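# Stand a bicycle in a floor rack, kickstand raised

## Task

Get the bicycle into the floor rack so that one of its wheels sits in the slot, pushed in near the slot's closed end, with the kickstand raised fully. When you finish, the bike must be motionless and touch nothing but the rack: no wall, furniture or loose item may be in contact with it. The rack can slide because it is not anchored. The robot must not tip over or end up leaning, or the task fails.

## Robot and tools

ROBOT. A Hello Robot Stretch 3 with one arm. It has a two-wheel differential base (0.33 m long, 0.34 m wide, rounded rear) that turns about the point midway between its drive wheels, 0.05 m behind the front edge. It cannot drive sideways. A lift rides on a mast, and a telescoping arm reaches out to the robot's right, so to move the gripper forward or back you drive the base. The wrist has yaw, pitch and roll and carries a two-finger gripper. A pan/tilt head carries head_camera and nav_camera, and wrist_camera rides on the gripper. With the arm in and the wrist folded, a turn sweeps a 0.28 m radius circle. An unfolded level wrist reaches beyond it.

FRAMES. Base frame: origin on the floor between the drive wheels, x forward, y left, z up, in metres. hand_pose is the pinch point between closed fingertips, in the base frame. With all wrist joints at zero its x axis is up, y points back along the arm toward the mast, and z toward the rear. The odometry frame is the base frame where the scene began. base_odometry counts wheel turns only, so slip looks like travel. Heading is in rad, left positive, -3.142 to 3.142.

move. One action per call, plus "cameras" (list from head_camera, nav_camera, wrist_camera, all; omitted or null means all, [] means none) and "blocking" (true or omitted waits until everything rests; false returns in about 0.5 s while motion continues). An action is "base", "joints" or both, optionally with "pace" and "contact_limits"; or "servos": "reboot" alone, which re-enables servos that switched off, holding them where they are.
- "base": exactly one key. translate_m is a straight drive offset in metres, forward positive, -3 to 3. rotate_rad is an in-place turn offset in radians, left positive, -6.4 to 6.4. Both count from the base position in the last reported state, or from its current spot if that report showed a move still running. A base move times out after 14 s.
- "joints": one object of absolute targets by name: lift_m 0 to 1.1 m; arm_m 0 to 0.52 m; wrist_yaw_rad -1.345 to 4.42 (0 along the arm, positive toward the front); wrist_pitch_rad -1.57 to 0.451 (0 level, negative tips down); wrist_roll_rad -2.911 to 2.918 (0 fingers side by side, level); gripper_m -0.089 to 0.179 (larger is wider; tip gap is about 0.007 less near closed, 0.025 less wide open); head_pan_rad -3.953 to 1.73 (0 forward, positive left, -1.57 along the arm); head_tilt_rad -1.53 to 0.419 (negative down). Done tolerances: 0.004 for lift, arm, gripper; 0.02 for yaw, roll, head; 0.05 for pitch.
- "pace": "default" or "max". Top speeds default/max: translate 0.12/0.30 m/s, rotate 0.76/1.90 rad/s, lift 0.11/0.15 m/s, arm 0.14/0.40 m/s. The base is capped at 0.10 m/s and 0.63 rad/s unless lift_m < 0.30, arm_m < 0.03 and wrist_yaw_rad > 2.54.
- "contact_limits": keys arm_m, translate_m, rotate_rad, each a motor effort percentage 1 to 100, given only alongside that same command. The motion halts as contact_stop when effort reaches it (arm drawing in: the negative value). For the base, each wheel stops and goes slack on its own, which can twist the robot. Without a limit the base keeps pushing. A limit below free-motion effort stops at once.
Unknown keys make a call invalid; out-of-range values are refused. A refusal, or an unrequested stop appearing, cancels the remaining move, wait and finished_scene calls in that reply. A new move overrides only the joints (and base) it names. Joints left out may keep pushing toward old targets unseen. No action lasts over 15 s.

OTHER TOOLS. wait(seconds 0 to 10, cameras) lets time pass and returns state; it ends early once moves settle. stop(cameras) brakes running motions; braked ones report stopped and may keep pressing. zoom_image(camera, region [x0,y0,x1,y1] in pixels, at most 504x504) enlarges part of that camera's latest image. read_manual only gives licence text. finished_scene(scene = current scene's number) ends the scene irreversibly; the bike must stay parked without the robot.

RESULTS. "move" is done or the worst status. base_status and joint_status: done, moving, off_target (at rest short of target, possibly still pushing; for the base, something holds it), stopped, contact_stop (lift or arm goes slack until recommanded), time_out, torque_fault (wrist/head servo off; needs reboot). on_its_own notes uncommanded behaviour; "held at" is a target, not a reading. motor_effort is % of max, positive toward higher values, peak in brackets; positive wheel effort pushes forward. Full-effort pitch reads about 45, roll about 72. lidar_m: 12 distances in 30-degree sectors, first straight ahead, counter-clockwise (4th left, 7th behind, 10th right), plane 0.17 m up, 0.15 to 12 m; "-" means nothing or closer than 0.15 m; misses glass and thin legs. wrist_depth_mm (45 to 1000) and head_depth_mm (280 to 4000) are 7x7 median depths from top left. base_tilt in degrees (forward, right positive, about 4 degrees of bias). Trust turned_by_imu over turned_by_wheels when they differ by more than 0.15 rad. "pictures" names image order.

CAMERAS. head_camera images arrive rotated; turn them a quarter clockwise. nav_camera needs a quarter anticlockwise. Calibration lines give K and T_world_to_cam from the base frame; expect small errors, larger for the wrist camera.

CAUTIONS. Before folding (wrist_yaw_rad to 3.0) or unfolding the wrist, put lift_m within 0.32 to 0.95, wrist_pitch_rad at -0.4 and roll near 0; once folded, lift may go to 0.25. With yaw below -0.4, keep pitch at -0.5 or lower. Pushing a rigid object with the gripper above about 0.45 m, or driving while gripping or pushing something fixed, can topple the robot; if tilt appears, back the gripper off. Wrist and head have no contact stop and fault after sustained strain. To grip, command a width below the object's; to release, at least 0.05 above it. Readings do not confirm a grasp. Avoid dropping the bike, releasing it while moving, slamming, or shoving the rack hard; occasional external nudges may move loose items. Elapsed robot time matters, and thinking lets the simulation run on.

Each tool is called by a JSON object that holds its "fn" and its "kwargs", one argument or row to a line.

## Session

Scene 1 done. Scene 2: look around.

{"fn": "move", "kwargs": {
  "cameras": ["all"]
}}

Scene clock: 0.00 s.
base_odometry: x=+0.000 y=+0.000 heading=+0.000
turned_by_wheels: +0.000
turned_by_imu: +0.000
base_tilt: forward=-1.3 right=-0.4
lidar_m: 1.24 2.19 2.07 1.32 0.93 0.88 0.90 1.18 1.66 1.70 2.27 1.25
head_depth_mm: 2139 3124 3684 3669 3797 3162 2176 / 2132 3090 3904 3851 3869 3230 2228 / 2102 3253 - - - 3298 2244 / 2080 3213 - - - 3364 2269 / 2078 3195 3870 3887 3854 3359 2279 / 2057 3105 3258 3228 3266 3083 2312 / 2032 2794 2873 2842 2837 2778 2308
base_status: not commanded
joint_positions: lift_m=+0.523 arm_m=+0.000 wrist_yaw_rad=+2.995 wrist_pitch_rad=-0.456 wrist_roll_rad=+0.000 gripper_m=+0.037 head_pan_rad=+0.000 head_tilt_rad=-0.004
joint_status: not commanded
measured_speeds: all 0
motor_effort: left_wheel=-0.6 right_wheel=+0.3 lift_m=+25.4 arm_m=-2.1 wrist_yaw_rad=+0.6 wrist_pitch_rad=+2.4 wrist_roll_rad=-0.3 gripper_m=+0.1 head_pan_rad=+0.5 head_tilt_rad=+1.8
hand_pose: x=+0.0108 y=+0.0722 z=+0.5269 quat_wxyz=(+0.210, +0.698, +0.109, +0.676) (m; base frame)
wrist_depth_mm: - 138 - - - - - / - 149 - - - - - / - 160 - - - - - / - 177 - - - - - / 884 201 249 946 988 - - / 786 781 124 790 791 866 837 / 669 679 270 686 124 724 733
pictures: head_camera (sideways), nav_camera (sideways), wrist_camera
camera_calibration:
head_camera: T_world_to_cam=[[-0.0104049, 0.0463718, -0.99887, 1.32719], [-0.0237424, 0.998631, 0.046608, -0.0579537], [0.999664, 0.0242005, -0.00928972, -0.0325703], [0, 0, 0, 1]] pos_world=[0.0449927, -0.00288141, 1.32808]
nav_camera: T_world_to_cam=[[0.00885271, 0.00412358, 0.999952, -1.25869], [0.0548989, -0.998485, 0.0036315, 0.0475056], [0.998453, 0.0548641, -0.00906568, -0.0381661], [0, 0, 0, 1]] pos_world=[0.0466419, 0.054718, 1.25812]
wrist_camera: T_world_to_cam=[[0.991399, -0.124964, 0.038885, -0.0250516], [-0.0372752, -0.554425, -0.831398, 0.525745], [0.125454, 0.822798, -0.554315, 0.393235], [0, 0, 0, 1]] pos_world=[-0.00489954, -0.035197, 0.656054]

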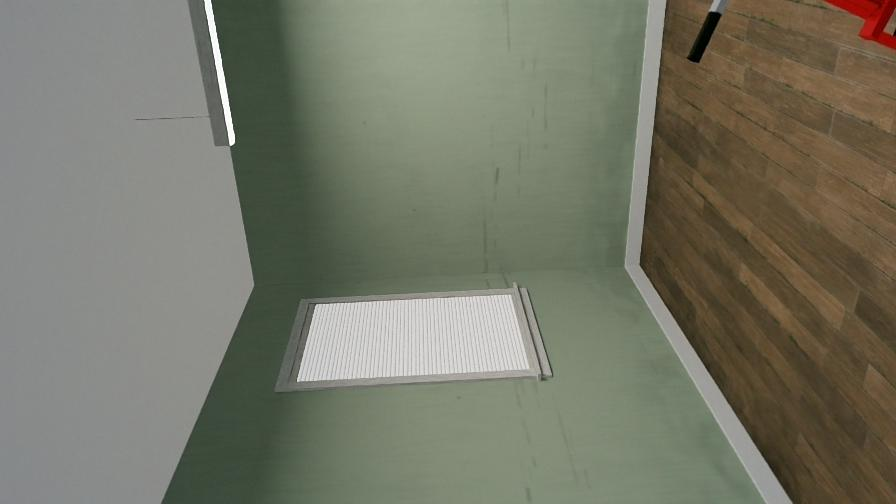

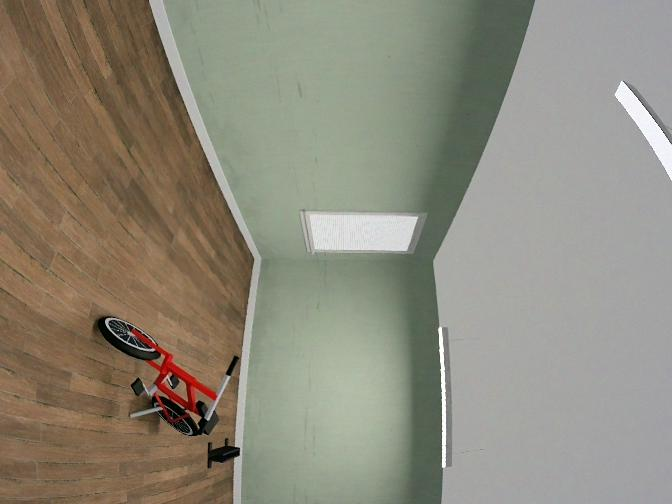

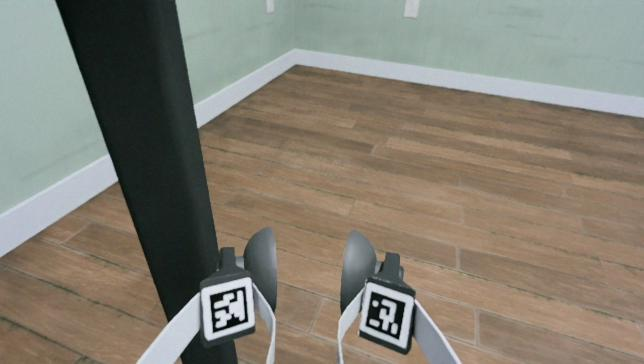

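{"fn": "move", "kwargs": {
  "joints": {"head_pan_rad": -0.7, "head_tilt_rad": -0.5},
  "cameras": ["head_camera", "nav_camera"]
}}

Scene clock: 4.37 s.
move: done
base_odometry: x=+0.000 y=+0.000 heading=+0.000
turned_by_wheels: +0.000
turned_by_imu: +0.000
base_tilt: forward=-1.4 right=-0.5
lidar_m: 1.24 2.18 2.07 1.32 0.92 0.88 0.90 1.19 1.65 1.70 2.27 1.25
head_depth_mm: 2791 2972 3146 2561 1941 1555 1309 / 3383 3582 3639 2593 1954 1572 1308 / 3556 3800 3803 2611 1957 1593 1314 / 3446 3747 3874 2606 1976 1585 1325 / 3365 3663 3777 2522 1999 1597 1337 / 3259 3560 3770 2005 1951 1605 1351 / 3208 3505 3723 2045 1838 1574 1344
base_status: not commanded
joint_positions: lift_m=+0.523 arm_m=+0.000 wrist_yaw_rad=+2.995 wrist_pitch_rad=-0.456 wrist_roll_rad=+0.000 gripper_m=+0.037 head_pan_rad=-0.692 head_tilt_rad=-0.493
joint_status: all done
measured_speeds: all 0
motor_effort: left_wheel=-0.5(0.7) right_wheel=+0.1(0.3) lift_m=+24.4(25.4) arm_m=-5.4(5.9) wrist_yaw_rad=-0.5(1.5) wrist_pitch_rad=+2.4(2.7) wrist_roll_rad=+0.0(0.3) gripper_m=-0.1(0.9) head_pan_rad=-3.0(5.5) head_tilt_rad=-2.5(3.4)
hand_pose: x=+0.0108 y=+0.0722 z=+0.5269 quat_wxyz=(+0.210, +0.698, +0.109, +0.676) (m; base frame)
wrist_depth_mm: - 138 - - - - - / - 149 - - - - - / - 162 - - - - - / - 179 - - - - - / 859 202 248 971 990 971 - / 785 752 125 783 784 830 862 / 703 658 266 655 124 734 736
pictures: head_camera (sideways), nav_camera (sideways)
camera_calibration:
head_camera: T_world_to_cam=[[-0.33911, 0.341047, -0.87675, 1.1696], [0.637686, 0.768518, 0.0523016, -0.0693688], [0.691636, -0.541356, -0.478093, 0.579481], [0, 0, 0, 1]] pos_world=[0.0400671, -0.0318711, 1.30612]
nav_camera: T_world_to_cam=[[0.370654, -0.301607, 0.878436, -1.10209], [-0.598226, -0.801009, -0.0226035, 0.0856386], [0.710452, -0.517125, -0.477326, 0.573056], [0, 0, 0, 1]] pos_world=[0.0525963, 0.0325399, 1.24359]

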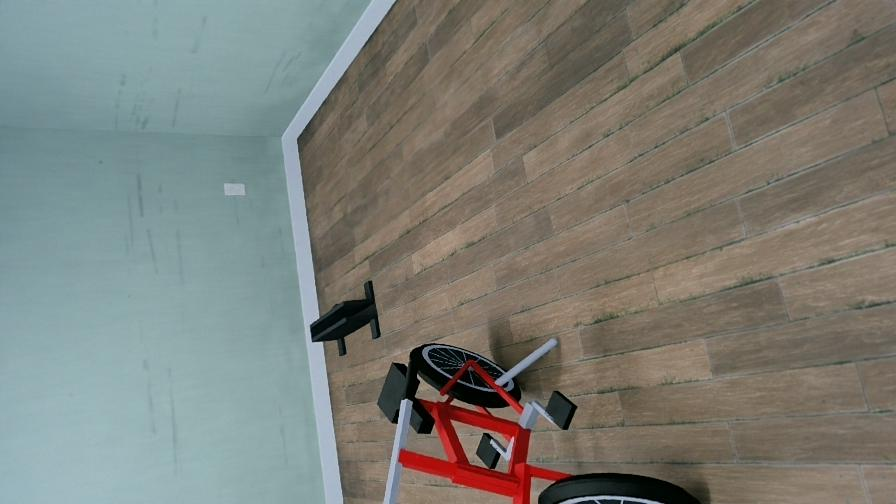

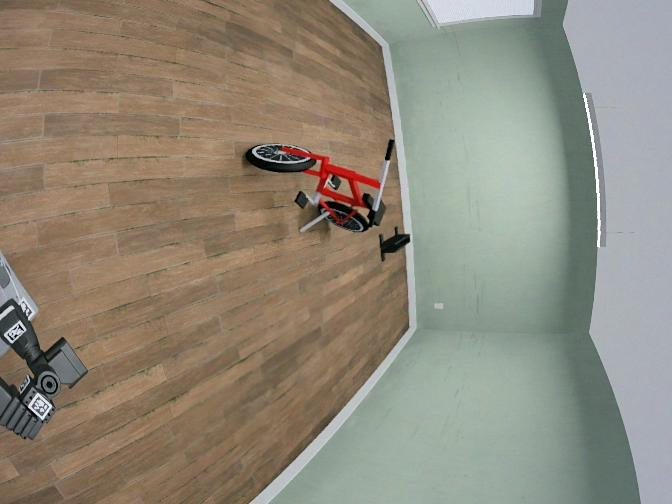

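{"fn": "move", "kwargs": {
  "base": {"rotate_rad": -0.857},
  "joints": {"lift_m": 0.28, "head_pan_rad": -0.3},
  "pace": "max",
  "cameras": []
}}

{"fn": "move", "kwargs": {
  "base": {"translate_m": 1.9},
  "pace": "max",
  "cameras": ["head_camera"]
}}

{"fn": "move", "kwargs": {
  "base": {"rotate_rad": 0.857},
  "joints": {"head_pan_rad": 0.0},
  "pace": "max",
  "cameras": ["head_camera", "nav_camera"]
}}

Scene clock: 26.33 s.
move: done
base_odometry: x=+0.000 y=+0.000 heading=-0.857
turned_by_wheels: -0.857
turned_by_imu: -0.841
base_tilt: forward=-1.3 right=-0.4
lidar_m: 2.81 1.24 2.59 2.09 2.08 1.10 0.88 0.88 0.96 1.47 1.66 1.82
head_depth_mm: 1656 1770 1909 2074 1939 1563 1309 / 1798 1945 2074 2264 1945 1568 1308 / 1954 2139 2346 2471 1958 1586 1326 / 2182 2366 2618 2668 1984 1589 1335 / 2452 2700 2989 2647 2001 1594 1336 / 2701 3071 3395 2688 2015 1609 1337 / 3166 3621 3824 2724 2015 1623 1352
base_status: done
joint_positions: lift_m=+0.280 arm_m=+0.000 wrist_yaw_rad=+2.995 wrist_pitch_rad=-0.457 wrist_roll_rad=+0.000 gripper_m=+0.037 head_pan_rad=-0.308 head_tilt_rad=-0.494
joint_status: all done
measured_speeds: all 0
motor_effort: left_wheel=+2.5(9.9) right_wheel=-3.5(7.6) lift_m=+19.0(24.0) arm_m=-12.1(12.6) wrist_yaw_rad=+0.8(1.9) wrist_pitch_rad=+2.5(3.1) wrist_roll_rad=+0.0(0.5) gripper_m=-0.4(0.8) head_pan_rad=+4.2(6.2) head_tilt_rad=-2.6(3.6)
hand_pose: x=+0.0107 y=+0.0720 z=+0.2841 quat_wxyz=(+0.210, +0.698, +0.110, +0.675) (m; base frame)
wrist_depth_mm: - 137 - - - - - / - 149 - - - - - / 857 161 895 964 964 - - / 692 179 684 733 762 763 801 / 570 202 212 593 618 612 631 / 484 290 125 295 489 531 540 / 256 258 250 266 124 450 463
pictures: none
No camera images: "cameras" was empty.

Scene clock: 34.07 s.
move: done
base_odometry: x=+1.244 y=-1.436 heading=-0.857
turned_by_wheels: +0.000
turned_by_imu: +0.010
base_tilt: forward=-1.3 right=-0.5
lidar_m: 1.67 2.11 2.31 0.62 0.66 1.05 2.65 2.47 1.23 0.99 0.99 1.08
head_depth_mm: 972 1037 1124 1208 1320 1438 1309 / 1057 1144 1234 1343 1494 1533 1321 / 1159 1249 1368 1514 1681 1580 1321 / 1277 1399 1548 1739 1876 1593 1332 / 1413 1577 1770 2031 2006 1597 1339 / 1607 1815 2064 2355 2018 1602 1341 / 1850 2027 2207 2359 2032 1622 1343
base_status: done
joint_positions: lift_m=+0.280 arm_m=+0.000 wrist_yaw_rad=+2.995 wrist_pitch_rad=-0.457 wrist_roll_rad=+0.000 gripper_m=+0.037 head_pan_rad=-0.308 head_tilt_rad=-0.494
joint_status: not commanded
measured_speeds: all 0
motor_effort: left_wheel=-0.1(12.1) right_wheel=-0.4(5.9) lift_m=+26.2(26.4) arm_m=-12.3(15.6) wrist_yaw_rad=-0.1(1.9) wrist_pitch_rad=+2.9(3.0) wrist_roll_rad=-0.4(0.4) gripper_m=-0.2(1.4) head_pan_rad=+4.6(4.8) head_tilt_rad=-2.8(3.4)
hand_pose: x=+0.0107 y=+0.0720 z=+0.2841 quat_wxyz=(+0.210, +0.698, +0.110, +0.675) (m; base frame)
wrist_depth_mm: 137 137 623 631 - - - / 638 150 668 684 - - - / 858 161 830 905 958 - - / 690 179 697 737 748 751 777 / 573 201 213 606 613 622 639 / 480 289 124 298 488 518 532 / 256 258 249 268 124 450 462
pictures: head_camera (sideways)
camera_calibration:
head_camera: T_world_to_cam=[[-0.443214, 0.189693, -0.876115, 1.1694], [0.303771, 0.951309, 0.0523003, -0.0673301], [0.843377, -0.242958, -0.479257, 0.580069], [0, 0, 0, 1]] pos_world=[0.0495321, -0.0168435, 1.30605]

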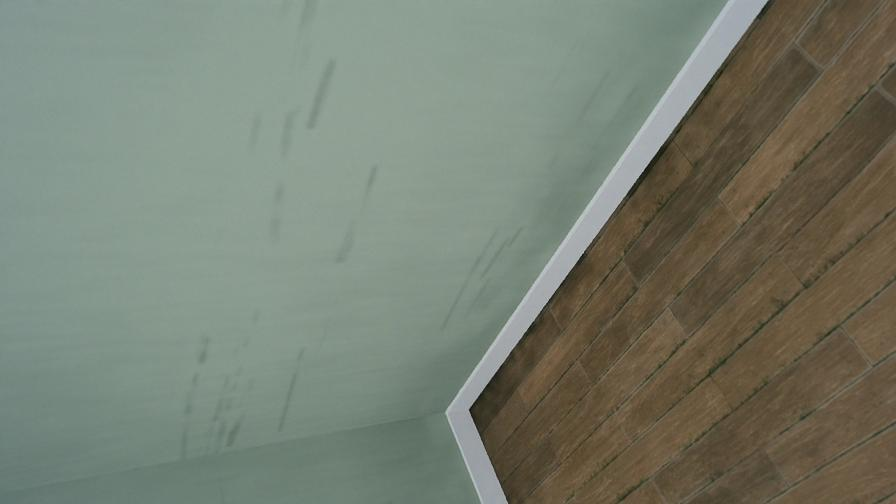

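Scene clock: 35.70 s.
move: done
base_odometry: x=+1.244 y=-1.436 heading=+0.000
turned_by_wheels: +0.857
turned_by_imu: +0.838
base_tilt: forward=-1.3 right=-0.4
lidar_m: 2.16 0.62 0.62 0.76 2.77 2.63 1.47 1.04 0.99 1.01 1.34 2.11
head_depth_mm: 1766 1903 2073 2265 1919 1566 1306 / 1830 1983 2184 2371 1882 1570 1314 / 1913 2074 2276 2443 1958 1586 1316 / 1992 2172 2361 2495 1993 1594 1334 / 2076 2273 2540 2650 1969 1590 1333 / 2154 2380 2631 2651 2002 1607 1340 / 2289 2516 2818 2725 2017 1612 1349
base_status: done
joint_positions: lift_m=+0.280 arm_m=+0.000 wrist_yaw_rad=+2.995 wrist_pitch_rad=-0.457 wrist_roll_rad=+0.000 gripper_m=+0.037 head_pan_rad=-0.008 head_tilt_rad=-0.494
joint_status: all done
measured_speeds: all 0
motor_effort: left_wheel=-2.2(10.7) right_wheel=+3.6(10.5) lift_m=+28.0(28.0) arm_m=-12.9(13.5) wrist_yaw_rad=-0.4(1.8) wrist_pitch_rad=+3.0(3.0) wrist_roll_rad=-0.3(0.5) gripper_m=+0.4(1.2) head_pan_rad=+4.1(5.8) head_tilt_rad=-2.5(2.8)
hand_pose: x=+0.0107 y=+0.0720 z=+0.2841 quat_wxyz=(+0.210, +0.698, +0.110, +0.675) (m; base frame)
wrist_depth_mm: - 138 - - 811 586 455 / - 150 - - - 596 518 / 876 162 906 962 957 655 549 / 697 179 711 739 727 720 600 / 567 202 212 590 616 622 633 / 483 288 124 298 488 519 530 / 256 258 248 268 123 447 462
pictures: head_camera (sideways), nav_camera (sideways)
camera_calibration:
head_camera: T_world_to_cam=[[-0.479474, 0.0502734, -0.876115, 1.16962], [0.00913803, 0.99859, 0.0523003, -0.0655328], [0.877509, 0.0170707, -0.479257, 0.579861], [0, 0, 0, 1]] pos_world=[0.0525696, -0.00325922, 1.30605]
nav_camera: T_world_to_cam=[[0.479025, 0.000227221, 0.877801, -1.10192], [0.0420159, -0.99886, -0.02267, 0.0818196], [0.876795, 0.0477411, -0.478489, 0.573554], [0, 0, 0, 1]] pos_world=[0.0215227, 0.0545946, 1.24356]

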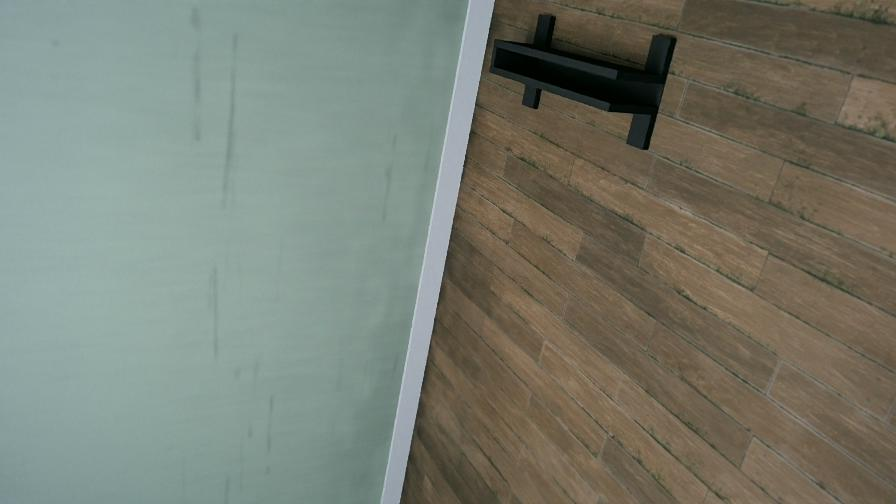

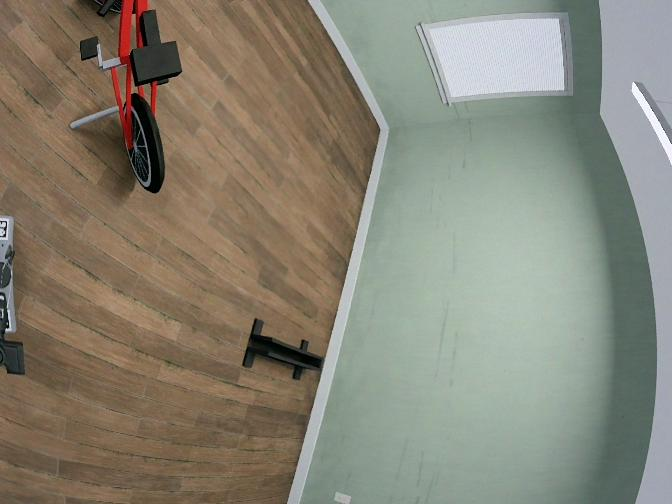

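{"fn": "move", "kwargs": {
  "base": {"translate_m": 0.75},
  "joints": {"head_pan_rad": -0.5, "head_tilt_rad": -0.7},
  "pace": "max",
  "cameras": ["head_camera", "nav_camera"]
}}

Scene clock: 73.77 s.
move: done
base_odometry: x=+1.994 y=-1.436 heading=+0.000
turned_by_wheels: +0.000
turned_by_imu: +0.004
base_tilt: forward=-1.3 right=-0.5
lidar_m: 1.49 1.97 2.42 2.48 0.92 3.27 1.97 1.40 1.33 1.36 1.52 1.45
head_depth_mm: 1278 1425 1630 1817 1595 1352 1187 / 1265 1419 1622 1852 1599 1364 1194 / 1268 1412 1609 1830 1572 1287 1190 / 1252 1410 1592 1818 1581 1374 1199 / 1247 1399 1585 1820 1630 1380 1209 / 1242 1395 1583 1819 1643 1393 1209 / 1231 1382 1558 1810 1637 1396 1208
base_status: done
joint_positions: lift_m=+0.280 arm_m=+0.000 wrist_yaw_rad=+2.995 wrist_pitch_rad=-0.457 wrist_roll_rad=+0.000 gripper_m=+0.037 head_pan_rad=-0.492 head_tilt_rad=-0.692
joint_status: all done
measured_speeds: all 0
motor_effort: left_wheel=-2.7(7.8) right_wheel=+2.2(10.0) lift_m=+33.2(33.7) arm_m=-14.1(15.8) wrist_yaw_rad=+0.0(2.3) wrist_pitch_rad=+2.7(2.9) wrist_roll_rad=-0.3(0.5) gripper_m=+0.6(1.5) head_pan_rad=-3.3(5.3) head_tilt_rad=-4.0(5.4)
hand_pose: x=+0.0107 y=+0.0720 z=+0.2841 quat_wxyz=(+0.210, +0.698, +0.110, +0.675) (m; base frame)
wrist_depth_mm: 137 138 - - - - - / 324 150 - - - - - / 597 161 908 947 964 - - / 670 178 703 724 764 741 784 / 563 202 211 603 615 616 637 / 478 289 124 297 491 533 531 / 256 259 249 267 124 454 459
pictures: head_camera (sideways), nav_camera (sideways)
camera_calibration:
head_camera: T_world_to_cam=[[-0.544163, 0.344283, -0.765085, 1.02526], [0.48168, 0.874857, 0.0510872, -0.0668227], [0.686929, -0.340726, -0.641899, 0.792622], [0, 0, 0, 1]] pos_world=[0.0456208, -0.0244519, 1.29661]
nav_camera: T_world_to_cam=[[0.567566, -0.299536, 0.766907, -0.957881], [-0.432281, -0.901169, -0.0320563, 0.0969258], [0.700715, -0.313325, -0.640957, 0.786], [0, 0, 0, 1]] pos_world=[0.0347986, 0.0467004, 1.24151]

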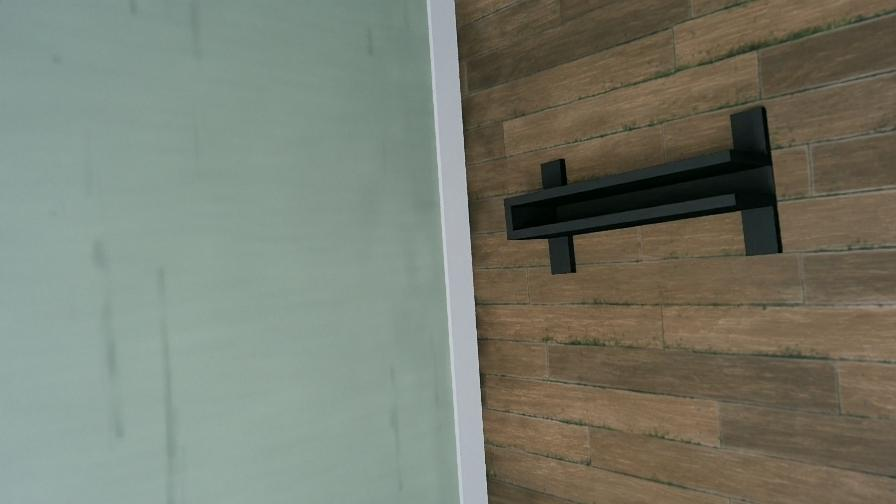

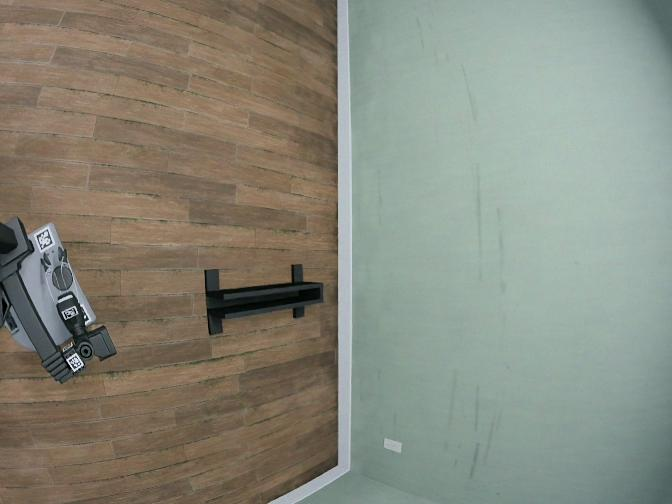

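{"fn": "move", "kwargs": {
  "base": {"rotate_rad": 0.207},
  "pace": "max",
  "cameras": []
}}

{"fn": "move", "kwargs": {
  "base": {"translate_m": 0.517},
  "pace": "max",
  "cameras": []
}}

{"fn": "move", "kwargs": {
  "base": {"rotate_rad": -0.491},
  "pace": "max",
  "cameras": []
}}

{"fn": "move", "kwargs": {
  "base": {"translate_m": 0.56},
  "joints": {"lift_m": 0.45, "head_pan_rad": -1.57},
  "pace": "max",
  "cameras": []
}}

{"fn": "move", "kwargs": {
  "base": {"rotate_rad": -0.216},
  "pace": "max",
  "cameras": ["head_camera"]
}}

Scene clock: 88.40 s.
move: done
base_odometry: x=+1.994 y=-1.436 heading=+0.207
turned_by_wheels: +0.207
turned_by_imu: +0.202
base_tilt: forward=-1.4 right=-0.5
lidar_m: 1.59 2.43 2.42 0.35 0.33 3.23 1.64 1.34 1.33 1.46 1.46 1.45
head_depth_mm: 1216 1360 1543 1768 1585 1361 1182 / 1235 1375 1575 1789 1531 1274 1187 / 1253 1410 1593 1793 1607 1366 1189 / 1266 1430 1635 1833 1613 1384 1198 / 1285 1446 1662 1874 1631 1387 1205 / 1311 1466 1691 1874 1641 1388 1212 / 1321 1500 1722 1922 1641 1403 1208
base_status: done
joint_positions: lift_m=+0.280 arm_m=+0.000 wrist_yaw_rad=+2.995 wrist_pitch_rad=-0.457 wrist_roll_rad=+0.000 gripper_m=+0.037 head_pan_rad=-0.492 head_tilt_rad=-0.692
joint_status: not commanded
measured_speeds: all 0
motor_effort: left_wheel=-1.6(10.3) right_wheel=+3.4(8.8) lift_m=+31.4(32.7) arm_m=-12.8(14.6) wrist_yaw_rad=-0.5(1.3) wrist_pitch_rad=+2.8(3.0) wrist_roll_rad=+0.1(0.4) gripper_m=+0.3(0.9) head_pan_rad=-3.4(3.7) head_tilt_rad=-3.8(4.2)
hand_pose: x=+0.0107 y=+0.0720 z=+0.2841 quat_wxyz=(+0.210, +0.698, +0.110, +0.675) (m; base frame)
wrist_depth_mm: - 138 - - - - - / - 150 - - - - - / 850 161 904 907 972 - - / 685 178 654 722 748 778 793 / 576 203 211 594 612 631 647 / 485 288 125 299 490 521 541 / 256 257 247 266 124 451 450
pictures: none
No camera images: "cameras" was empty.

Scene clock: 91.43 s.
move: done
base_odometry: x=+2.500 y=-1.330 heading=+0.207
turned_by_wheels: +0.000
turned_by_imu: +0.003
base_tilt: forward=-1.3 right=-0.5
lidar_m: 1.16 1.82 2.09 2.30 1.14 0.69 2.05 1.67 1.66 1.30 1.06 1.05
head_depth_mm: 873 979 1107 1279 1484 1361 1197 / 884 994 1128 1295 1501 1356 1184 / 896 1007 1148 1325 1537 1381 1188 / 912 1020 1173 1355 1535 1375 1203 / 926 1038 1188 1385 1573 1384 1209 / 933 1060 1211 1422 1590 1386 1206 / 952 1073 1230 1449 1618 1392 1211
base_status: done
joint_positions: lift_m=+0.280 arm_m=+0.000 wrist_yaw_rad=+2.995 wrist_pitch_rad=-0.457 wrist_roll_rad=+0.000 gripper_m=+0.037 head_pan_rad=-0.492 head_tilt_rad=-0.692
joint_status: not commanded
measured_speeds: all 0
motor_effort: left_wheel=-2.0(8.6) right_wheel=+3.7(9.8) lift_m=+30.5(32.4) arm_m=-13.3(14.6) wrist_yaw_rad=+0.3(1.4) wrist_pitch_rad=+2.9(3.0) wrist_roll_rad=+0.1(0.3) gripper_m=+0.1(1.1) head_pan_rad=-3.3(4.1) head_tilt_rad=-3.4(4.3)
hand_pose: x=+0.0107 y=+0.0720 z=+0.2841 quat_wxyz=(+0.210, +0.698, +0.110, +0.675) (m; base frame)
wrist_depth_mm: 138 138 - - - - - / - 150 - - - - - / 856 162 898 965 967 - - / 659 177 678 752 763 773 788 / 572 202 212 604 611 628 637 / 478 287 125 298 485 534 534 / 256 258 249 269 124 458 456
pictures: none
No camera images: "cameras" was empty.

Scene clock: 92.73 s.
move: done
base_odometry: x=+2.500 y=-1.330 heading=-0.284
turned_by_wheels: -0.491
turned_by_imu: -0.480
base_tilt: forward=-1.4 right=-0.5
lidar_m: 1.05 1.18 1.92 2.09 2.34 0.93 0.69 1.99 1.66 1.66 1.26 1.06
head_depth_mm: 1052 1191 1379 1629 1597 1360 1094 / 1009 1147 1321 1542 1617 1270 1166 / 983 1104 1260 1468 1608 1331 1195 / 951 1065 1204 1406 1567 1378 1201 / 918 1027 1159 1339 1517 1387 1201 / 893 994 1112 1274 1487 1383 1207 / 864 956 1073 1220 1411 1397 1215
base_status: done
joint_positions: lift_m=+0.280 arm_m=+0.000 wrist_yaw_rad=+2.995 wrist_pitch_rad=-0.457 wrist_roll_rad=+0.000 gripper_m=+0.037 head_pan_rad=-0.492 head_tilt_rad=-0.692
joint_status: not commanded
measured_speeds: all 0
motor_effort: left_wheel=+2.1(10.7) right_wheel=-3.5(8.9) lift_m=+29.9(31.2) arm_m=-14.2(15.1) wrist_yaw_rad=+0.8(1.6) wrist_pitch_rad=+2.7(3.2) wrist_roll_rad=+0.1(0.3) gripper_m=+0.0(0.7) head_pan_rad=-3.7(3.8) head_tilt_rad=-3.6(4.1)
hand_pose: x=+0.0107 y=+0.0720 z=+0.2841 quat_wxyz=(+0.210, +0.698, +0.110, +0.675) (m; base frame)
wrist_depth_mm: - 138 - - - - - / - 150 - - - - - / 855 161 917 966 969 - - / 689 178 708 723 744 761 794 / 563 202 211 603 603 618 627 / 486 287 124 296 488 528 541 / 257 257 249 268 124 457 456
pictures: none
No camera images: "cameras" was empty.

Scene clock: 98.97 s.
move: done
base_odometry: x=+3.038 y=-1.487 heading=-0.284
turned_by_wheels: +0.000
turned_by_imu: +0.003
base_tilt: forward=-1.3 right=-0.4
lidar_m: 0.51 0.57 0.93 1.97 2.22 1.81 1.24 2.12 1.77 1.13 0.61 0.51
head_depth_mm: 1494 1679 1886 1939 1592 1357 1119 / 1521 1718 1939 1954 1614 1362 1133 / 1537 1744 1986 1962 1612 1368 1153 / 1568 1764 2016 1973 1628 1374 1138 / 1562 1717 1857 1852 1629 1388 1200 / 1234 1281 1333 1383 1442 1361 1208 / 980 1010 1045 1082 1108 1150 1152
base_status: done
joint_positions: lift_m=+0.450 arm_m=+0.000 wrist_yaw_rad=+2.995 wrist_pitch_rad=-0.457 wrist_roll_rad=+0.000 gripper_m=+0.037 head_pan_rad=-1.562 head_tilt_rad=-0.692
joint_status: all done
measured_speeds: all 0
motor_effort: left_wheel=+1.4(10.7) right_wheel=-2.5(5.5) lift_m=+30.5(37.9) arm_m=-9.9(15.6) wrist_yaw_rad=+1.1(1.6) wrist_pitch_rad=+2.9(3.1) wrist_roll_rad=+0.0(0.5) gripper_m=+0.5(1.2) head_pan_rad=-3.5(9.6) head_tilt_rad=-3.6(4.3)
hand_pose: x=+0.0107 y=+0.0720 z=+0.4540 quat_wxyz=(+0.210, +0.698, +0.110, +0.675) (m; base frame)
wrist_depth_mm: - 138 - - - - - / - 149 - - - - - / - 160 - - - - - / 976 180 988 - - - - / 826 200 248 845 861 836 - / 687 689 124 687 703 734 654 / 609 606 270 617 124 640 623
pictures: none
No camera images: "cameras" was empty.

Scene clock: 100.20 s.
move: done
base_odometry: x=+3.038 y=-1.487 heading=-0.500
turned_by_wheels: -0.216
turned_by_imu: -0.212
base_tilt: forward=-1.3 right=-0.4
lidar_m: 0.51 0.53 0.71 1.92 2.05 2.79 1.25 2.53 1.84 1.77 0.72 0.53
head_depth_mm: 1561 1756 2000 1942 1596 1351 1144 / 1552 1754 2002 1952 1603 1369 1147 / 1549 1735 1989 1956 1610 1363 1147 / 1543 1737 1966 1977 1621 1379 1151 / 1535 1733 1956 1987 1628 1382 1139 / 1527 1714 1942 1998 1629 1390 1205 / 1521 1650 1718 1662 1540 1365 1211
base_status: done
joint_positions: lift_m=+0.450 arm_m=+0.000 wrist_yaw_rad=+2.995 wrist_pitch_rad=-0.457 wrist_roll_rad=+0.000 gripper_m=+0.037 head_pan_rad=-1.562 head_tilt_rad=-0.692
joint_status: not commanded
measured_speeds: all 0
motor_effort: left_wheel=+3.9(9.3) right_wheel=-4.9(8.1) lift_m=+30.1(31.5) arm_m=-8.7(10.2) wrist_yaw_rad=+0.5(1.6) wrist_pitch_rad=+2.8(3.0) wrist_roll_rad=-0.3(0.3) gripper_m=+0.1(0.9) head_pan_rad=-2.7(3.9) head_tilt_rad=-3.5(4.2)
hand_pose: x=+0.0107 y=+0.0720 z=+0.4540 quat_wxyz=(+0.210, +0.698, +0.110, +0.675) (m; base frame)
wrist_depth_mm: - 139 - - - - - / - 149 - - - - - / - 162 - - - - - / 963 179 995 - - - - / 797 200 249 874 880 819 - / 700 675 124 703 711 737 624 / 608 619 267 614 124 657 571
pictures: head_camera (sideways)
camera_calibration:
head_camera: T_world_to_cam=[[0.0407095, 0.642925, -0.764846, 1.02138], [0.998691, -0.00246611, 0.051083, -0.069971], [0.0309564, -0.765925, -0.642184, 0.796994], [0, 0, 0, 1]] pos_world=[0.00362761, -0.0464057, 1.29659]

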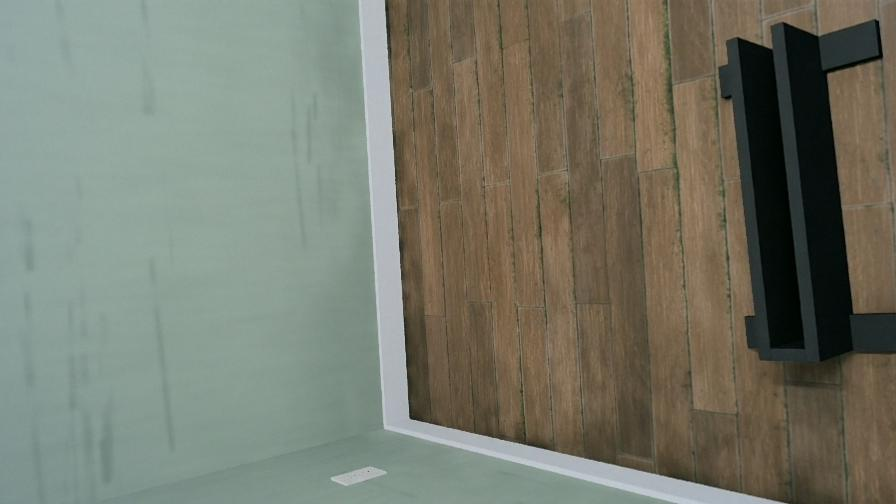

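{"fn": "move", "kwargs": {
  "joints": {"wrist_pitch_rad": -0.4, "wrist_yaw_rad": 0.0, "head_tilt_rad": -0.8},
  "cameras": []
}}

{"fn": "move", "kwargs": {
  "joints": {"wrist_pitch_rad": -1.57, "wrist_roll_rad": 1.495, "gripper_m": 0.179, "arm_m": 0.449},
  "cameras": []
}}

{"fn": "move", "kwargs": {
  "joints": {"lift_m": 0.36},
  "cameras": ["head_camera", "wrist_camera"]
}}

Scene clock: 111.77 s.
move: done
base_odometry: x=+3.038 y=-1.487 heading=-0.500
turned_by_wheels: +0.000
turned_by_imu: +0.000
base_tilt: forward=-1.3 right=-0.5
lidar_m: 0.51 0.53 0.71 1.91 2.05 2.79 1.25 2.53 1.84 1.77 0.72 0.53
head_depth_mm: 1603 1856 2055 1743 1490 1268 1146 / 1596 1821 2025 1756 1492 1230 1153 / 1596 1828 2040 1770 1499 1213 631 / 1592 1797 2031 1769 1501 1226 1120 / 1575 1800 2033 1769 1515 1205 1162 / 1573 1801 2022 1780 1521 1317 1174 / 1568 1707 1728 1656 1470 1321 1168
base_status: not commanded
joint_positions: lift_m=+0.450 arm_m=+0.000 wrist_yaw_rad=+0.002 wrist_pitch_rad=-0.421 wrist_roll_rad=+0.000 gripper_m=+0.037 head_pan_rad=-1.562 head_tilt_rad=-0.789
joint_status: all done
measured_speeds: all 0
motor_effort: left_wheel=+3.8(4.2) right_wheel=-5.1(5.2) lift_m=+27.8(29.3) arm_m=-3.9(6.1) wrist_yaw_rad=-1.2(4.0) wrist_pitch_rad=+3.9(5.1) wrist_roll_rad=-0.3(0.4) gripper_m=+0.3(1.0) head_pan_rad=-3.3(4.0) head_tilt_rad=-4.7(6.2)
hand_pose: x=-0.0210 y=-0.3690 z=+0.4620 quat_wxyz=(+0.692, +0.149, -0.691, -0.147) (m; base frame)
wrist_depth_mm: - - - - - - - / - - - - - - - / - - - - - - - / - - - - - - - / 749 841 896 892 975 941 939 / 685 728 124 720 522 781 815 / 618 641 124 531 124 553 681
pictures: none
No camera images: "cameras" was empty.

Scene clock: 116.27 s.
move: done
base_odometry: x=+3.038 y=-1.487 heading=-0.500
turned_by_wheels: +0.000
turned_by_imu: +0.000
base_tilt: forward=-1.4 right=-0.5
lidar_m: 0.51 0.53 0.71 1.92 2.04 2.78 1.25 2.54 1.84 1.77 0.73 0.53
head_depth_mm: 1607 1846 2055 1754 1484 1259 1151 / 1599 1849 2024 1738 1463 646 558 / 1583 1823 2012 1761 912 1216 1159 / 1577 1822 2026 1763 1420 1230 1158 / 1580 1797 2069 1767 1514 1207 1163 / 1567 1805 2032 1802 1518 1321 1170 / 1563 1711 1709 1652 1469 1322 1175
base_status: not commanded
joint_positions: lift_m=+0.450 arm_m=+0.449 wrist_yaw_rad=+0.001 wrist_pitch_rad=-1.547 wrist_roll_rad=+1.491 gripper_m=+0.179 head_pan_rad=-1.562 head_tilt_rad=-0.790
joint_status: all done
joint sent to its limit — wrist_pitch_rad, lower limit.
measured_speeds: all 0
motor_effort: left_wheel=+3.9(4.5) right_wheel=-4.7(5.2) lift_m=+25.6(28.4) arm_m=+15.4(25.1) wrist_yaw_rad=-0.3(2.7) wrist_pitch_rad=-1.5(3.5) wrist_roll_rad=+0.9(2.1) gripper_m=+1.4(85.2) head_pan_rad=-3.2(4.1) head_tilt_rad=-4.9(5.2)
hand_pose: x=-0.0216 y=-0.5756 z=+0.3320 quat_wxyz=(+0.029, +0.028, -0.715, -0.698) (m; base frame)
wrist_depth_mm: 463 459 472 465 453 470 466 / 477 476 477 473 476 487 477 / 488 480 481 491 480 493 484 / 498 491 491 497 498 507 503 / 504 511 515 506 511 507 499 / 128 522 516 509 516 137 515 / 116 541 537 358 536 120 112
pictures: none
No camera images: "cameras" was empty.

Scene clock: 117.93 s.
move: done
base_odometry: x=+3.038 y=-1.487 heading=-0.500
turned_by_wheels: +0.000
turned_by_imu: +0.000
base_tilt: forward=-1.3 right=-0.4
lidar_m: 0.51 0.53 0.71 1.92 2.05 2.78 1.25 2.53 1.85 1.77 0.73 0.53
head_depth_mm: 1621 1834 2062 1750 1493 1266 1150 / 1593 1835 2024 1748 1492 1183 642 / 1596 1825 2019 1763 904 1193 1159 / 1586 1814 2026 1773 1414 1200 1158 / 1576 1798 2045 1786 1520 1200 1166 / 1566 1788 2040 1782 1523 1317 1166 / 1562 1716 1702 1657 1455 1325 1168
base_status: not commanded
joint_positions: lift_m=+0.360 arm_m=+0.449 wrist_yaw_rad=+0.001 wrist_pitch_rad=-1.547 wrist_roll_rad=+1.491 gripper_m=+0.179 head_pan_rad=-1.562 head_tilt_rad=-0.790
joint_status: all done
measured_speeds: all 0
motor_effort: left_wheel=+3.9(4.3) right_wheel=-4.7(5.0) lift_m=+19.0(22.9) arm_m=+14.4(16.7) wrist_yaw_rad=-0.5(1.3) wrist_pitch_rad=-1.4(1.7) wrist_roll_rad=+1.2(1.3) gripper_m=+0.1(1.3) head_pan_rad=-4.0(4.0) head_tilt_rad=-4.4(5.1)
hand_pose: x=-0.0216 y=-0.5756 z=+0.2420 quat_wxyz=(+0.029, +0.028, -0.715, -0.698) (m; base frame)
wrist_depth_mm: 382 376 386 379 289 381 379 / 381 386 389 389 275 397 394 / 395 397 395 390 312 393 404 / 410 401 408 398 292 409 410 / 403 419 413 409 334 414 416 / 128 420 427 417 309 139 423 / 118 430 429 423 412 120 113
pictures: head_camera (sideways), wrist_camera
camera_calibration:
head_camera: T_world_to_cam=[[0.0400857, 0.714419, -0.698569, 0.935005], [0.998735, -0.0074003, 0.0497418, -0.0682187], [0.0303668, -0.699679, -0.713812, 0.890162], [0, 0, 0, 1]] pos_world=[0.00362067, -0.045662, 1.29197]
wrist_camera: T_world_to_cam=[[-0.123134, 0.992089, -0.0244435, 0.571405], [0.983939, 0.125256, 0.127182, 0.10983], [0.129237, -0.00839046, -0.991578, 0.399819], [0, 0, 0, 1]] pos_world=[-0.089378, -0.577287, 0.396451]

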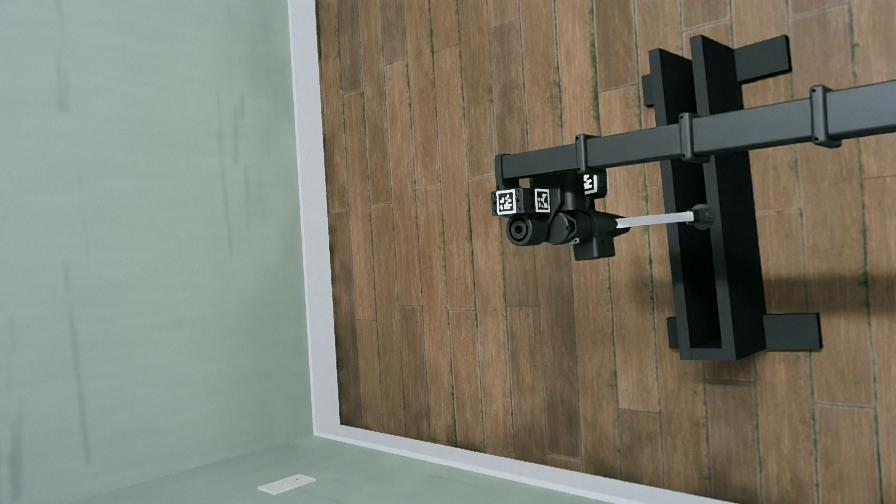

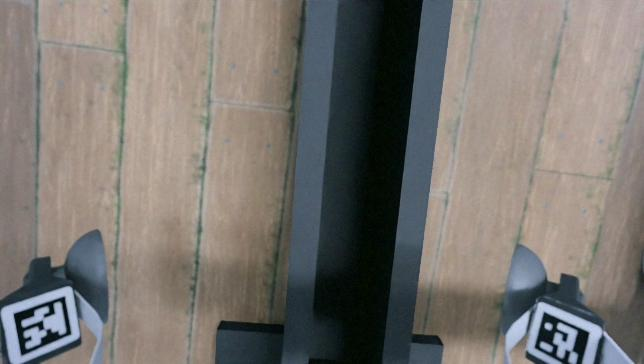

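{"fn": "move", "kwargs": {
  "joints": {"wrist_roll_rad": 1.59, "arm_m": 0.422, "lift_m": 0.315},
  "cameras": ["wrist_camera"]
}}

Scene clock: 127.17 s.
move: done
base_odometry: x=+3.038 y=-1.487 heading=-0.500
turned_by_wheels: +0.000
turned_by_imu: +0.000
base_tilt: forward=-1.3 right=-0.4
lidar_m: 0.51 0.53 0.71 1.92 2.05 2.79 1.25 2.53 1.84 1.77 0.72 0.53
head_depth_mm: 1610 1839 2029 1728 1502 1266 1147 / 1598 1825 2043 1752 1490 1193 683 / 1596 1805 2028 1766 918 1189 1157 / 1588 1809 2022 1769 1474 1201 1158 / 1568 1817 2022 1779 1510 1206 1161 / 1567 1791 2019 1781 1517 1318 1159 / 1558 1720 1721 1641 1468 1329 1175
base_status: not commanded
joint_positions: lift_m=+0.315 arm_m=+0.422 wrist_yaw_rad=+0.001 wrist_pitch_rad=-1.547 wrist_roll_rad=+1.585 gripper_m=+0.179 head_pan_rad=-1.562 head_tilt_rad=-0.790
joint_status: all done
measured_speeds: all 0
motor_effort: left_wheel=+3.8(4.2) right_wheel=-4.7(5.0) lift_m=+18.4(23.3) arm_m=-15.9(17.4) wrist_yaw_rad=-0.5(1.5) wrist_pitch_rad=-1.5(1.9) wrist_roll_rad=+1.3(2.5) gripper_m=+0.3(1.2) head_pan_rad=-3.0(4.0) head_tilt_rad=-4.6(5.2)
hand_pose: x=-0.0215 y=-0.5486 z=+0.1970 quat_wxyz=(-0.005, -0.005, -0.715, -0.699) (m; base frame)
wrist_depth_mm: 341 336 197 333 338 341 339 / 345 345 194 340 342 348 349 / 349 350 350 344 353 349 355 / 355 357 353 351 361 361 366 / 363 363 364 362 361 369 370 / 128 371 371 369 370 138 377 / 118 378 377 364 383 120 112
pictures: wrist_camera
camera_calibration:
wrist_camera: T_world_to_cam=[[-0.0297464, 0.999254, -0.024645, 0.549484], [0.991068, 0.0326913, 0.129286, 0.06111], [0.129995, -0.0205791, -0.991301, 0.348699], [0, 0, 0, 1]] pos_world=[-0.0895481, -0.543895, 0.351307]

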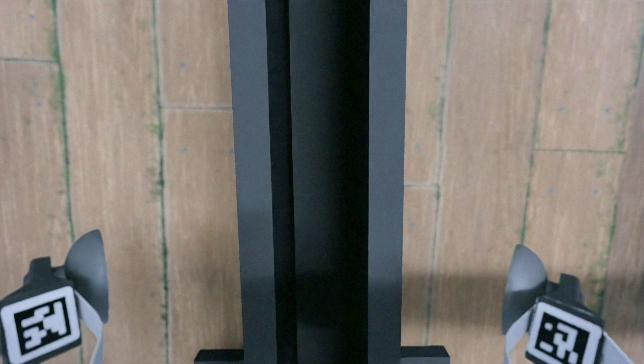

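{"fn": "move", "kwargs": {
  "base": {"translate_m": -0.05},
  "joints": {"arm_m": 0.419},
  "cameras": []
}}

{"fn": "move", "kwargs": {
  "joints": {"lift_m": 0.25},
  "cameras": []
}}

{"fn": "move", "kwargs": {
  "joints": {"gripper_m": 0.05},
  "cameras": []
}}

{"fn": "move", "kwargs": {
  "joints": {"lift_m": 0.262},
  "cameras": ["head_camera", "wrist_camera"]
}}

Scene clock: 136.97 s.
move: done
base_odometry: x=+2.994 y=-1.463 heading=-0.500
turned_by_wheels: +0.000
turned_by_imu: +0.000
base_tilt: forward=-1.3 right=-0.5
lidar_m: 0.56 0.58 0.78 1.97 2.05 2.79 1.20 2.54 1.84 1.77 0.80 0.58
head_depth_mm: 1603 1847 2053 1733 1480 1298 1147 / 1600 1828 2045 1745 1488 1196 683 / 1597 1831 2016 1747 913 1190 1152 / 1596 1806 2031 1776 1467 1198 1164 / 1579 1807 2059 1784 1526 1204 1159 / 1571 1786 2038 1778 1515 1295 1166 / 1568 1758 1879 1728 1510 1321 1177
base_status: done
joint_positions: lift_m=+0.315 arm_m=+0.419 wrist_yaw_rad=+0.001 wrist_pitch_rad=-1.547 wrist_roll_rad=+1.585 gripper_m=+0.179 head_pan_rad=-1.562 head_tilt_rad=-0.790
joint_status: all done
measured_speeds: all 0
motor_effort: left_wheel=-0.1(5.0) right_wheel=-3.9(7.9) lift_m=+19.8(20.0) arm_m=-12.3(19.3) wrist_yaw_rad=+0.2(1.8) wrist_pitch_rad=-1.6(1.8) wrist_roll_rad=+1.3(1.8) gripper_m=+0.5(1.0) head_pan_rad=-3.1(3.9) head_tilt_rad=-4.1(5.4)
hand_pose: x=-0.0215 y=-0.5456 z=+0.1970 quat_wxyz=(-0.005, -0.005, -0.715, -0.699) (m; base frame)
wrist_depth_mm: 339 337 235 333 337 341 340 / 341 343 231 340 345 343 349 / 348 350 228 346 352 350 358 / 352 362 225 350 358 365 364 / 365 364 223 360 365 366 368 / 128 374 221 367 373 138 378 / 118 380 380 375 382 120 112
pictures: none
No camera images: "cameras" was empty.

Scene clock: 138.40 s.
move: done
base_odometry: x=+2.994 y=-1.463 heading=-0.500
turned_by_wheels: +0.000
turned_by_imu: +0.000
base_tilt: forward=-1.3 right=-0.5
lidar_m: 0.56 0.58 0.78 1.98 2.04 2.78 1.20 2.54 1.84 1.77 0.80 0.58
head_depth_mm: 1614 1841 2047 1746 1484 1300 1149 / 1597 1826 2014 1752 1495 1210 1096 / 1588 1792 2020 1760 1001 1144 1129 / 1582 1802 2019 1753 1503 1185 1159 / 1593 1802 2033 1784 1500 1209 1161 / 1572 1791 2047 1793 1525 1285 1164 / 1566 1768 1898 1701 1531 1326 1182
base_status: not commanded
joint_positions: lift_m=+0.250 arm_m=+0.419 wrist_yaw_rad=+0.001 wrist_pitch_rad=-1.547 wrist_roll_rad=+1.585 gripper_m=+0.179 head_pan_rad=-1.562 head_tilt_rad=-0.790
joint_status: all done
measured_speeds: all 0
motor_effort: left_wheel=+0.2(1.1) right_wheel=-4.0(4.3) lift_m=+18.6(22.5) arm_m=-11.2(13.0) wrist_yaw_rad=-1.5(1.8) wrist_pitch_rad=-1.4(1.7) wrist_roll_rad=+1.4(1.8) gripper_m=+0.8(1.1) head_pan_rad=-3.6(3.9) head_tilt_rad=-4.6(5.3)
hand_pose: x=-0.0215 y=-0.5456 z=+0.1320 quat_wxyz=(-0.005, -0.005, -0.715, -0.699) (m; base frame)
wrist_depth_mm: 274 273 130 273 122 280 277 / 282 280 128 277 125 285 284 / 284 284 127 280 128 287 288 / 294 287 130 287 131 294 291 / 296 296 133 292 134 299 299 / 128 306 145 300 137 140 308 / 116 307 138 305 146 120 113
pictures: none
No camera images: "cameras" was empty.

Scene clock: 140.20 s.
move: done
base_odometry: x=+2.994 y=-1.463 heading=-0.500
turned_by_wheels: +0.000
turned_by_imu: +0.000
base_tilt: forward=-1.3 right=-0.5
lidar_m: 0.56 0.58 0.78 1.98 2.04 2.79 1.20 2.54 1.84 1.77 0.80 0.58
head_depth_mm: 1614 1832 2037 1761 1485 1296 1142 / 1603 1833 2032 1754 1488 1208 1098 / 1593 1815 2028 1765 1004 1145 1138 / 1586 1813 2022 1763 1508 1183 1160 / 1570 1798 2019 1780 1508 1217 1167 / 1570 1783 2030 1792 1519 1306 1162 / 1568 1741 1880 1714 1525 1324 1173
base_status: not commanded
joint_positions: lift_m=+0.250 arm_m=+0.419 wrist_yaw_rad=+0.001 wrist_pitch_rad=-1.548 wrist_roll_rad=+1.585 gripper_m=+0.051 head_pan_rad=-1.562 head_tilt_rad=-0.790
joint_status: all done
measured_speeds: all 0
motor_effort: left_wheel=-0.4(0.7) right_wheel=-4.2(4.4) lift_m=+18.6(19.6) arm_m=-7.9(11.4) wrist_yaw_rad=-0.2(2.1) wrist_pitch_rad=-1.6(1.9) wrist_roll_rad=+1.4(1.8) gripper_m=-15.6(88.3) head_pan_rad=-3.1(4.2) head_tilt_rad=-4.6(5.2)
hand_pose: x=-0.0215 y=-0.5455 z=+0.1320 quat_wxyz=(-0.005, -0.005, -0.715, -0.699) (m; base frame)
wrist_depth_mm: 273 274 130 268 123 276 278 / 280 279 128 276 126 284 284 / 281 283 128 283 128 290 288 / 291 292 131 286 131 294 296 / 297 298 133 293 134 302 300 / 305 122 145 298 135 306 305 / 307 119 145 303 138 312 316
pictures: none
No camera images: "cameras" was empty.

Scene clock: 140.97 s.
move: done
base_odometry: x=+2.994 y=-1.463 heading=-0.500
turned_by_wheels: +0.000
turned_by_imu: +0.000
base_tilt: forward=-1.3 right=-0.4
lidar_m: 0.56 0.58 0.78 1.98 2.05 2.79 1.20 2.54 0.52 0.49 0.80 0.58
head_depth_mm: 1615 1842 2034 1743 1488 1293 1145 / 1599 1831 2032 1753 1485 1190 1095 / 1593 1823 2029 1756 956 1135 1137 / 1589 1803 2028 1757 1508 1185 1153 / 1591 1804 2043 1788 1516 1211 1161 / 1569 1793 2017 1776 1528 1300 1163 / 1566 1742 1903 1713 1522 1316 1166
base_status: not commanded
joint_positions: lift_m=+0.262 arm_m=+0.419 wrist_yaw_rad=+0.001 wrist_pitch_rad=-1.544 wrist_roll_rad=+1.585 gripper_m=+0.051 head_pan_rad=-1.562 head_tilt_rad=-0.790
joint_status: all done
measured_speeds: all 0
motor_effort: left_wheel=+0.5(0.5) right_wheel=-3.4(4.3) lift_m=+41.2(42.2) arm_m=-6.9(8.3) wrist_yaw_rad=-0.8(1.9) wrist_pitch_rad=-2.2(2.5) wrist_roll_rad=+1.4(1.8) gripper_m=-14.6(15.9) head_pan_rad=-3.8(3.8) head_tilt_rad=-4.5(5.3)
hand_pose: x=-0.0215 y=-0.5465 z=+0.1439 quat_wxyz=(-0.005, -0.005, -0.716, -0.698) (m; base frame)
wrist_depth_mm: 287 286 129 269 122 289 290 / 289 290 129 275 137 291 296 / 294 299 127 280 128 299 297 / 304 306 147 288 131 303 306 / 309 305 134 295 134 313 314 / 315 122 144 302 137 320 320 / 320 118 142 315 139 323 325
pictures: head_camera (sideways), wrist_camera
camera_calibration:
head_camera: T_world_to_cam=[[0.0400845, 0.714538, -0.698447, 0.934846], [0.998735, -0.00740868, 0.049739, -0.0682151], [0.0303658, -0.699557, -0.713931, 0.890318], [0, 0, 0, 1]] pos_world=[0.00362066, -0.0456603, 1.29196]
wrist_camera: T_world_to_cam=[[-0.0294471, 0.999169, -0.0281875, 0.546552], [0.991077, 0.0328529, 0.129179, 0.068006], [0.129998, -0.024132, -0.991221, 0.294179], [0, 0, 0, 1]] pos_world=[-0.0895474, -0.541232, 0.298217]

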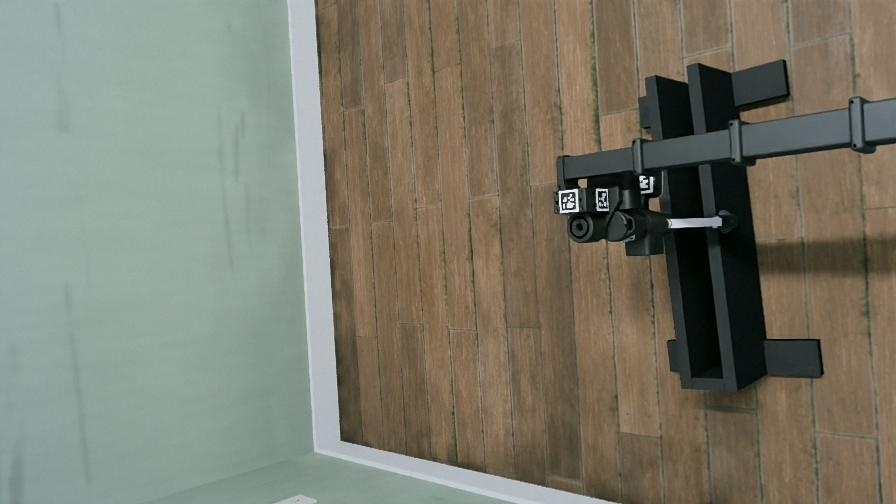

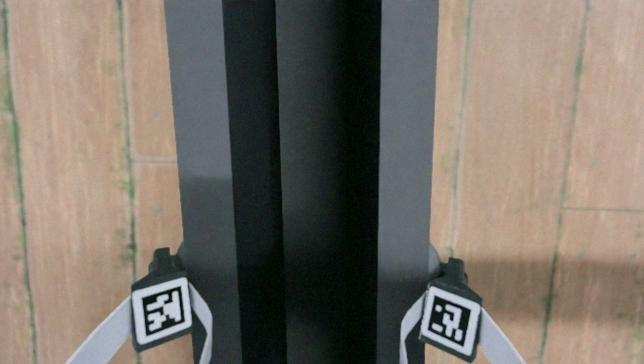

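{"fn": "move", "kwargs": {
  "joints": {"lift_m": 0.285},
  "cameras": ["head_camera", "wrist_camera"]
}}

Scene clock: 153.23 s.
move: done
base_odometry: x=+2.994 y=-1.463 heading=-0.500
turned_by_wheels: +0.000
turned_by_imu: +0.000
base_tilt: forward=-1.3 right=-0.4
lidar_m: 0.56 0.58 0.78 1.98 2.05 2.79 1.19 2.54 0.52 0.49 0.51 0.58
head_depth_mm: 1608 1846 2041 1752 1478 1298 1146 / 1589 1841 2033 1751 1489 1163 734 / 1598 1818 2034 1753 944 1145 1156 / 1589 1807 2034 1769 1505 1170 1158 / 1571 1800 2052 1771 1510 1182 1159 / 1580 1784 2042 1782 1510 1297 1166 / 1570 1757 1885 1724 1520 1324 1172
base_status: not commanded
joint_positions: lift_m=+0.285 arm_m=+0.419 wrist_yaw_rad=+0.001 wrist_pitch_rad=-1.544 wrist_roll_rad=+1.585 gripper_m=+0.051 head_pan_rad=-1.562 head_tilt_rad=-0.790
joint_status: all done
measured_speeds: all 0
motor_effort: left_wheel=+0.0(0.7) right_wheel=-3.5(3.7) lift_m=+41.6(45.5) arm_m=-0.9(2.9) wrist_yaw_rad=-1.0(2.1) wrist_pitch_rad=-2.1(2.4) wrist_roll_rad=+1.5(1.6) gripper_m=-14.9(15.8) head_pan_rad=-3.3(3.8) head_tilt_rad=-4.2(5.3)
hand_pose: x=-0.0215 y=-0.5465 z=+0.1669 quat_wxyz=(-0.005, -0.005, -0.716, -0.698) (m; base frame)
wrist_depth_mm: 307 304 129 265 122 310 308 / 315 312 128 275 137 314 321 / 318 317 128 283 128 322 322 / 325 327 131 287 131 326 329 / 331 335 134 293 134 335 337 / 339 123 144 301 136 342 344 / 341 117 141 310 140 345 352
pictures: head_camera (sideways), wrist_camera
camera_calibration:
head_camera: T_world_to_cam=[[0.0400846, 0.714538, -0.698447, 0.934846], [0.998735, -0.00740879, 0.049739, -0.0682151], [0.0303658, -0.699557, -0.713931, 0.890318], [0, 0, 0, 1]] pos_world=[0.00362066, -0.0456603, 1.29196]
wrist_camera: T_world_to_cam=[[-0.0294309, 0.999169, -0.0281876, 0.547201], [0.991077, 0.0328369, 0.12918, 0.065026], [0.129998, -0.0241343, -0.99122, 0.316976], [0, 0, 0, 1]] pos_world=[-0.0895473, -0.541231, 0.321217]

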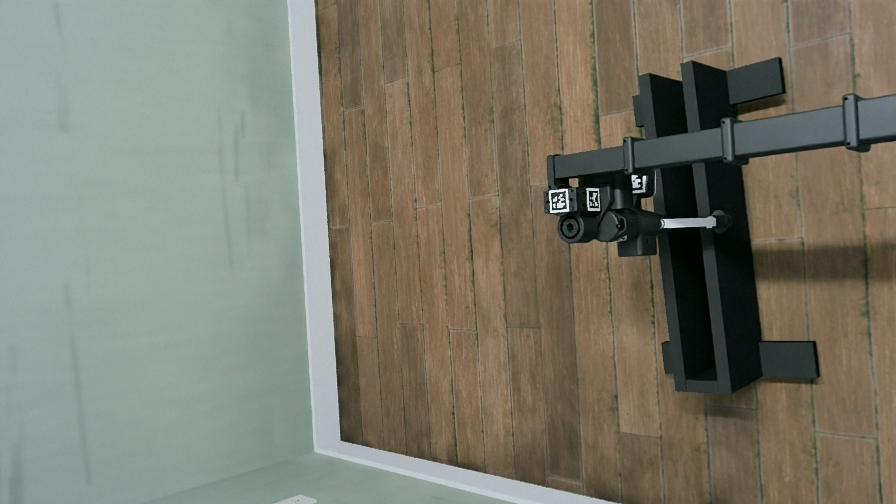

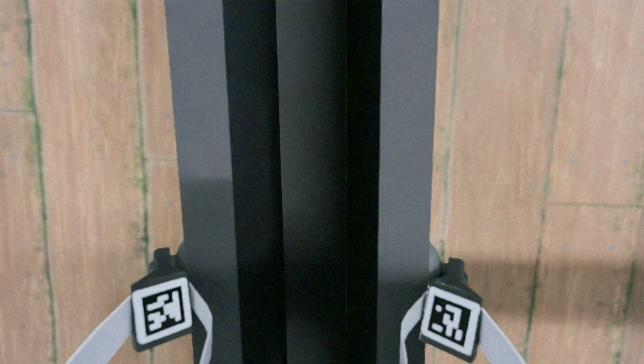

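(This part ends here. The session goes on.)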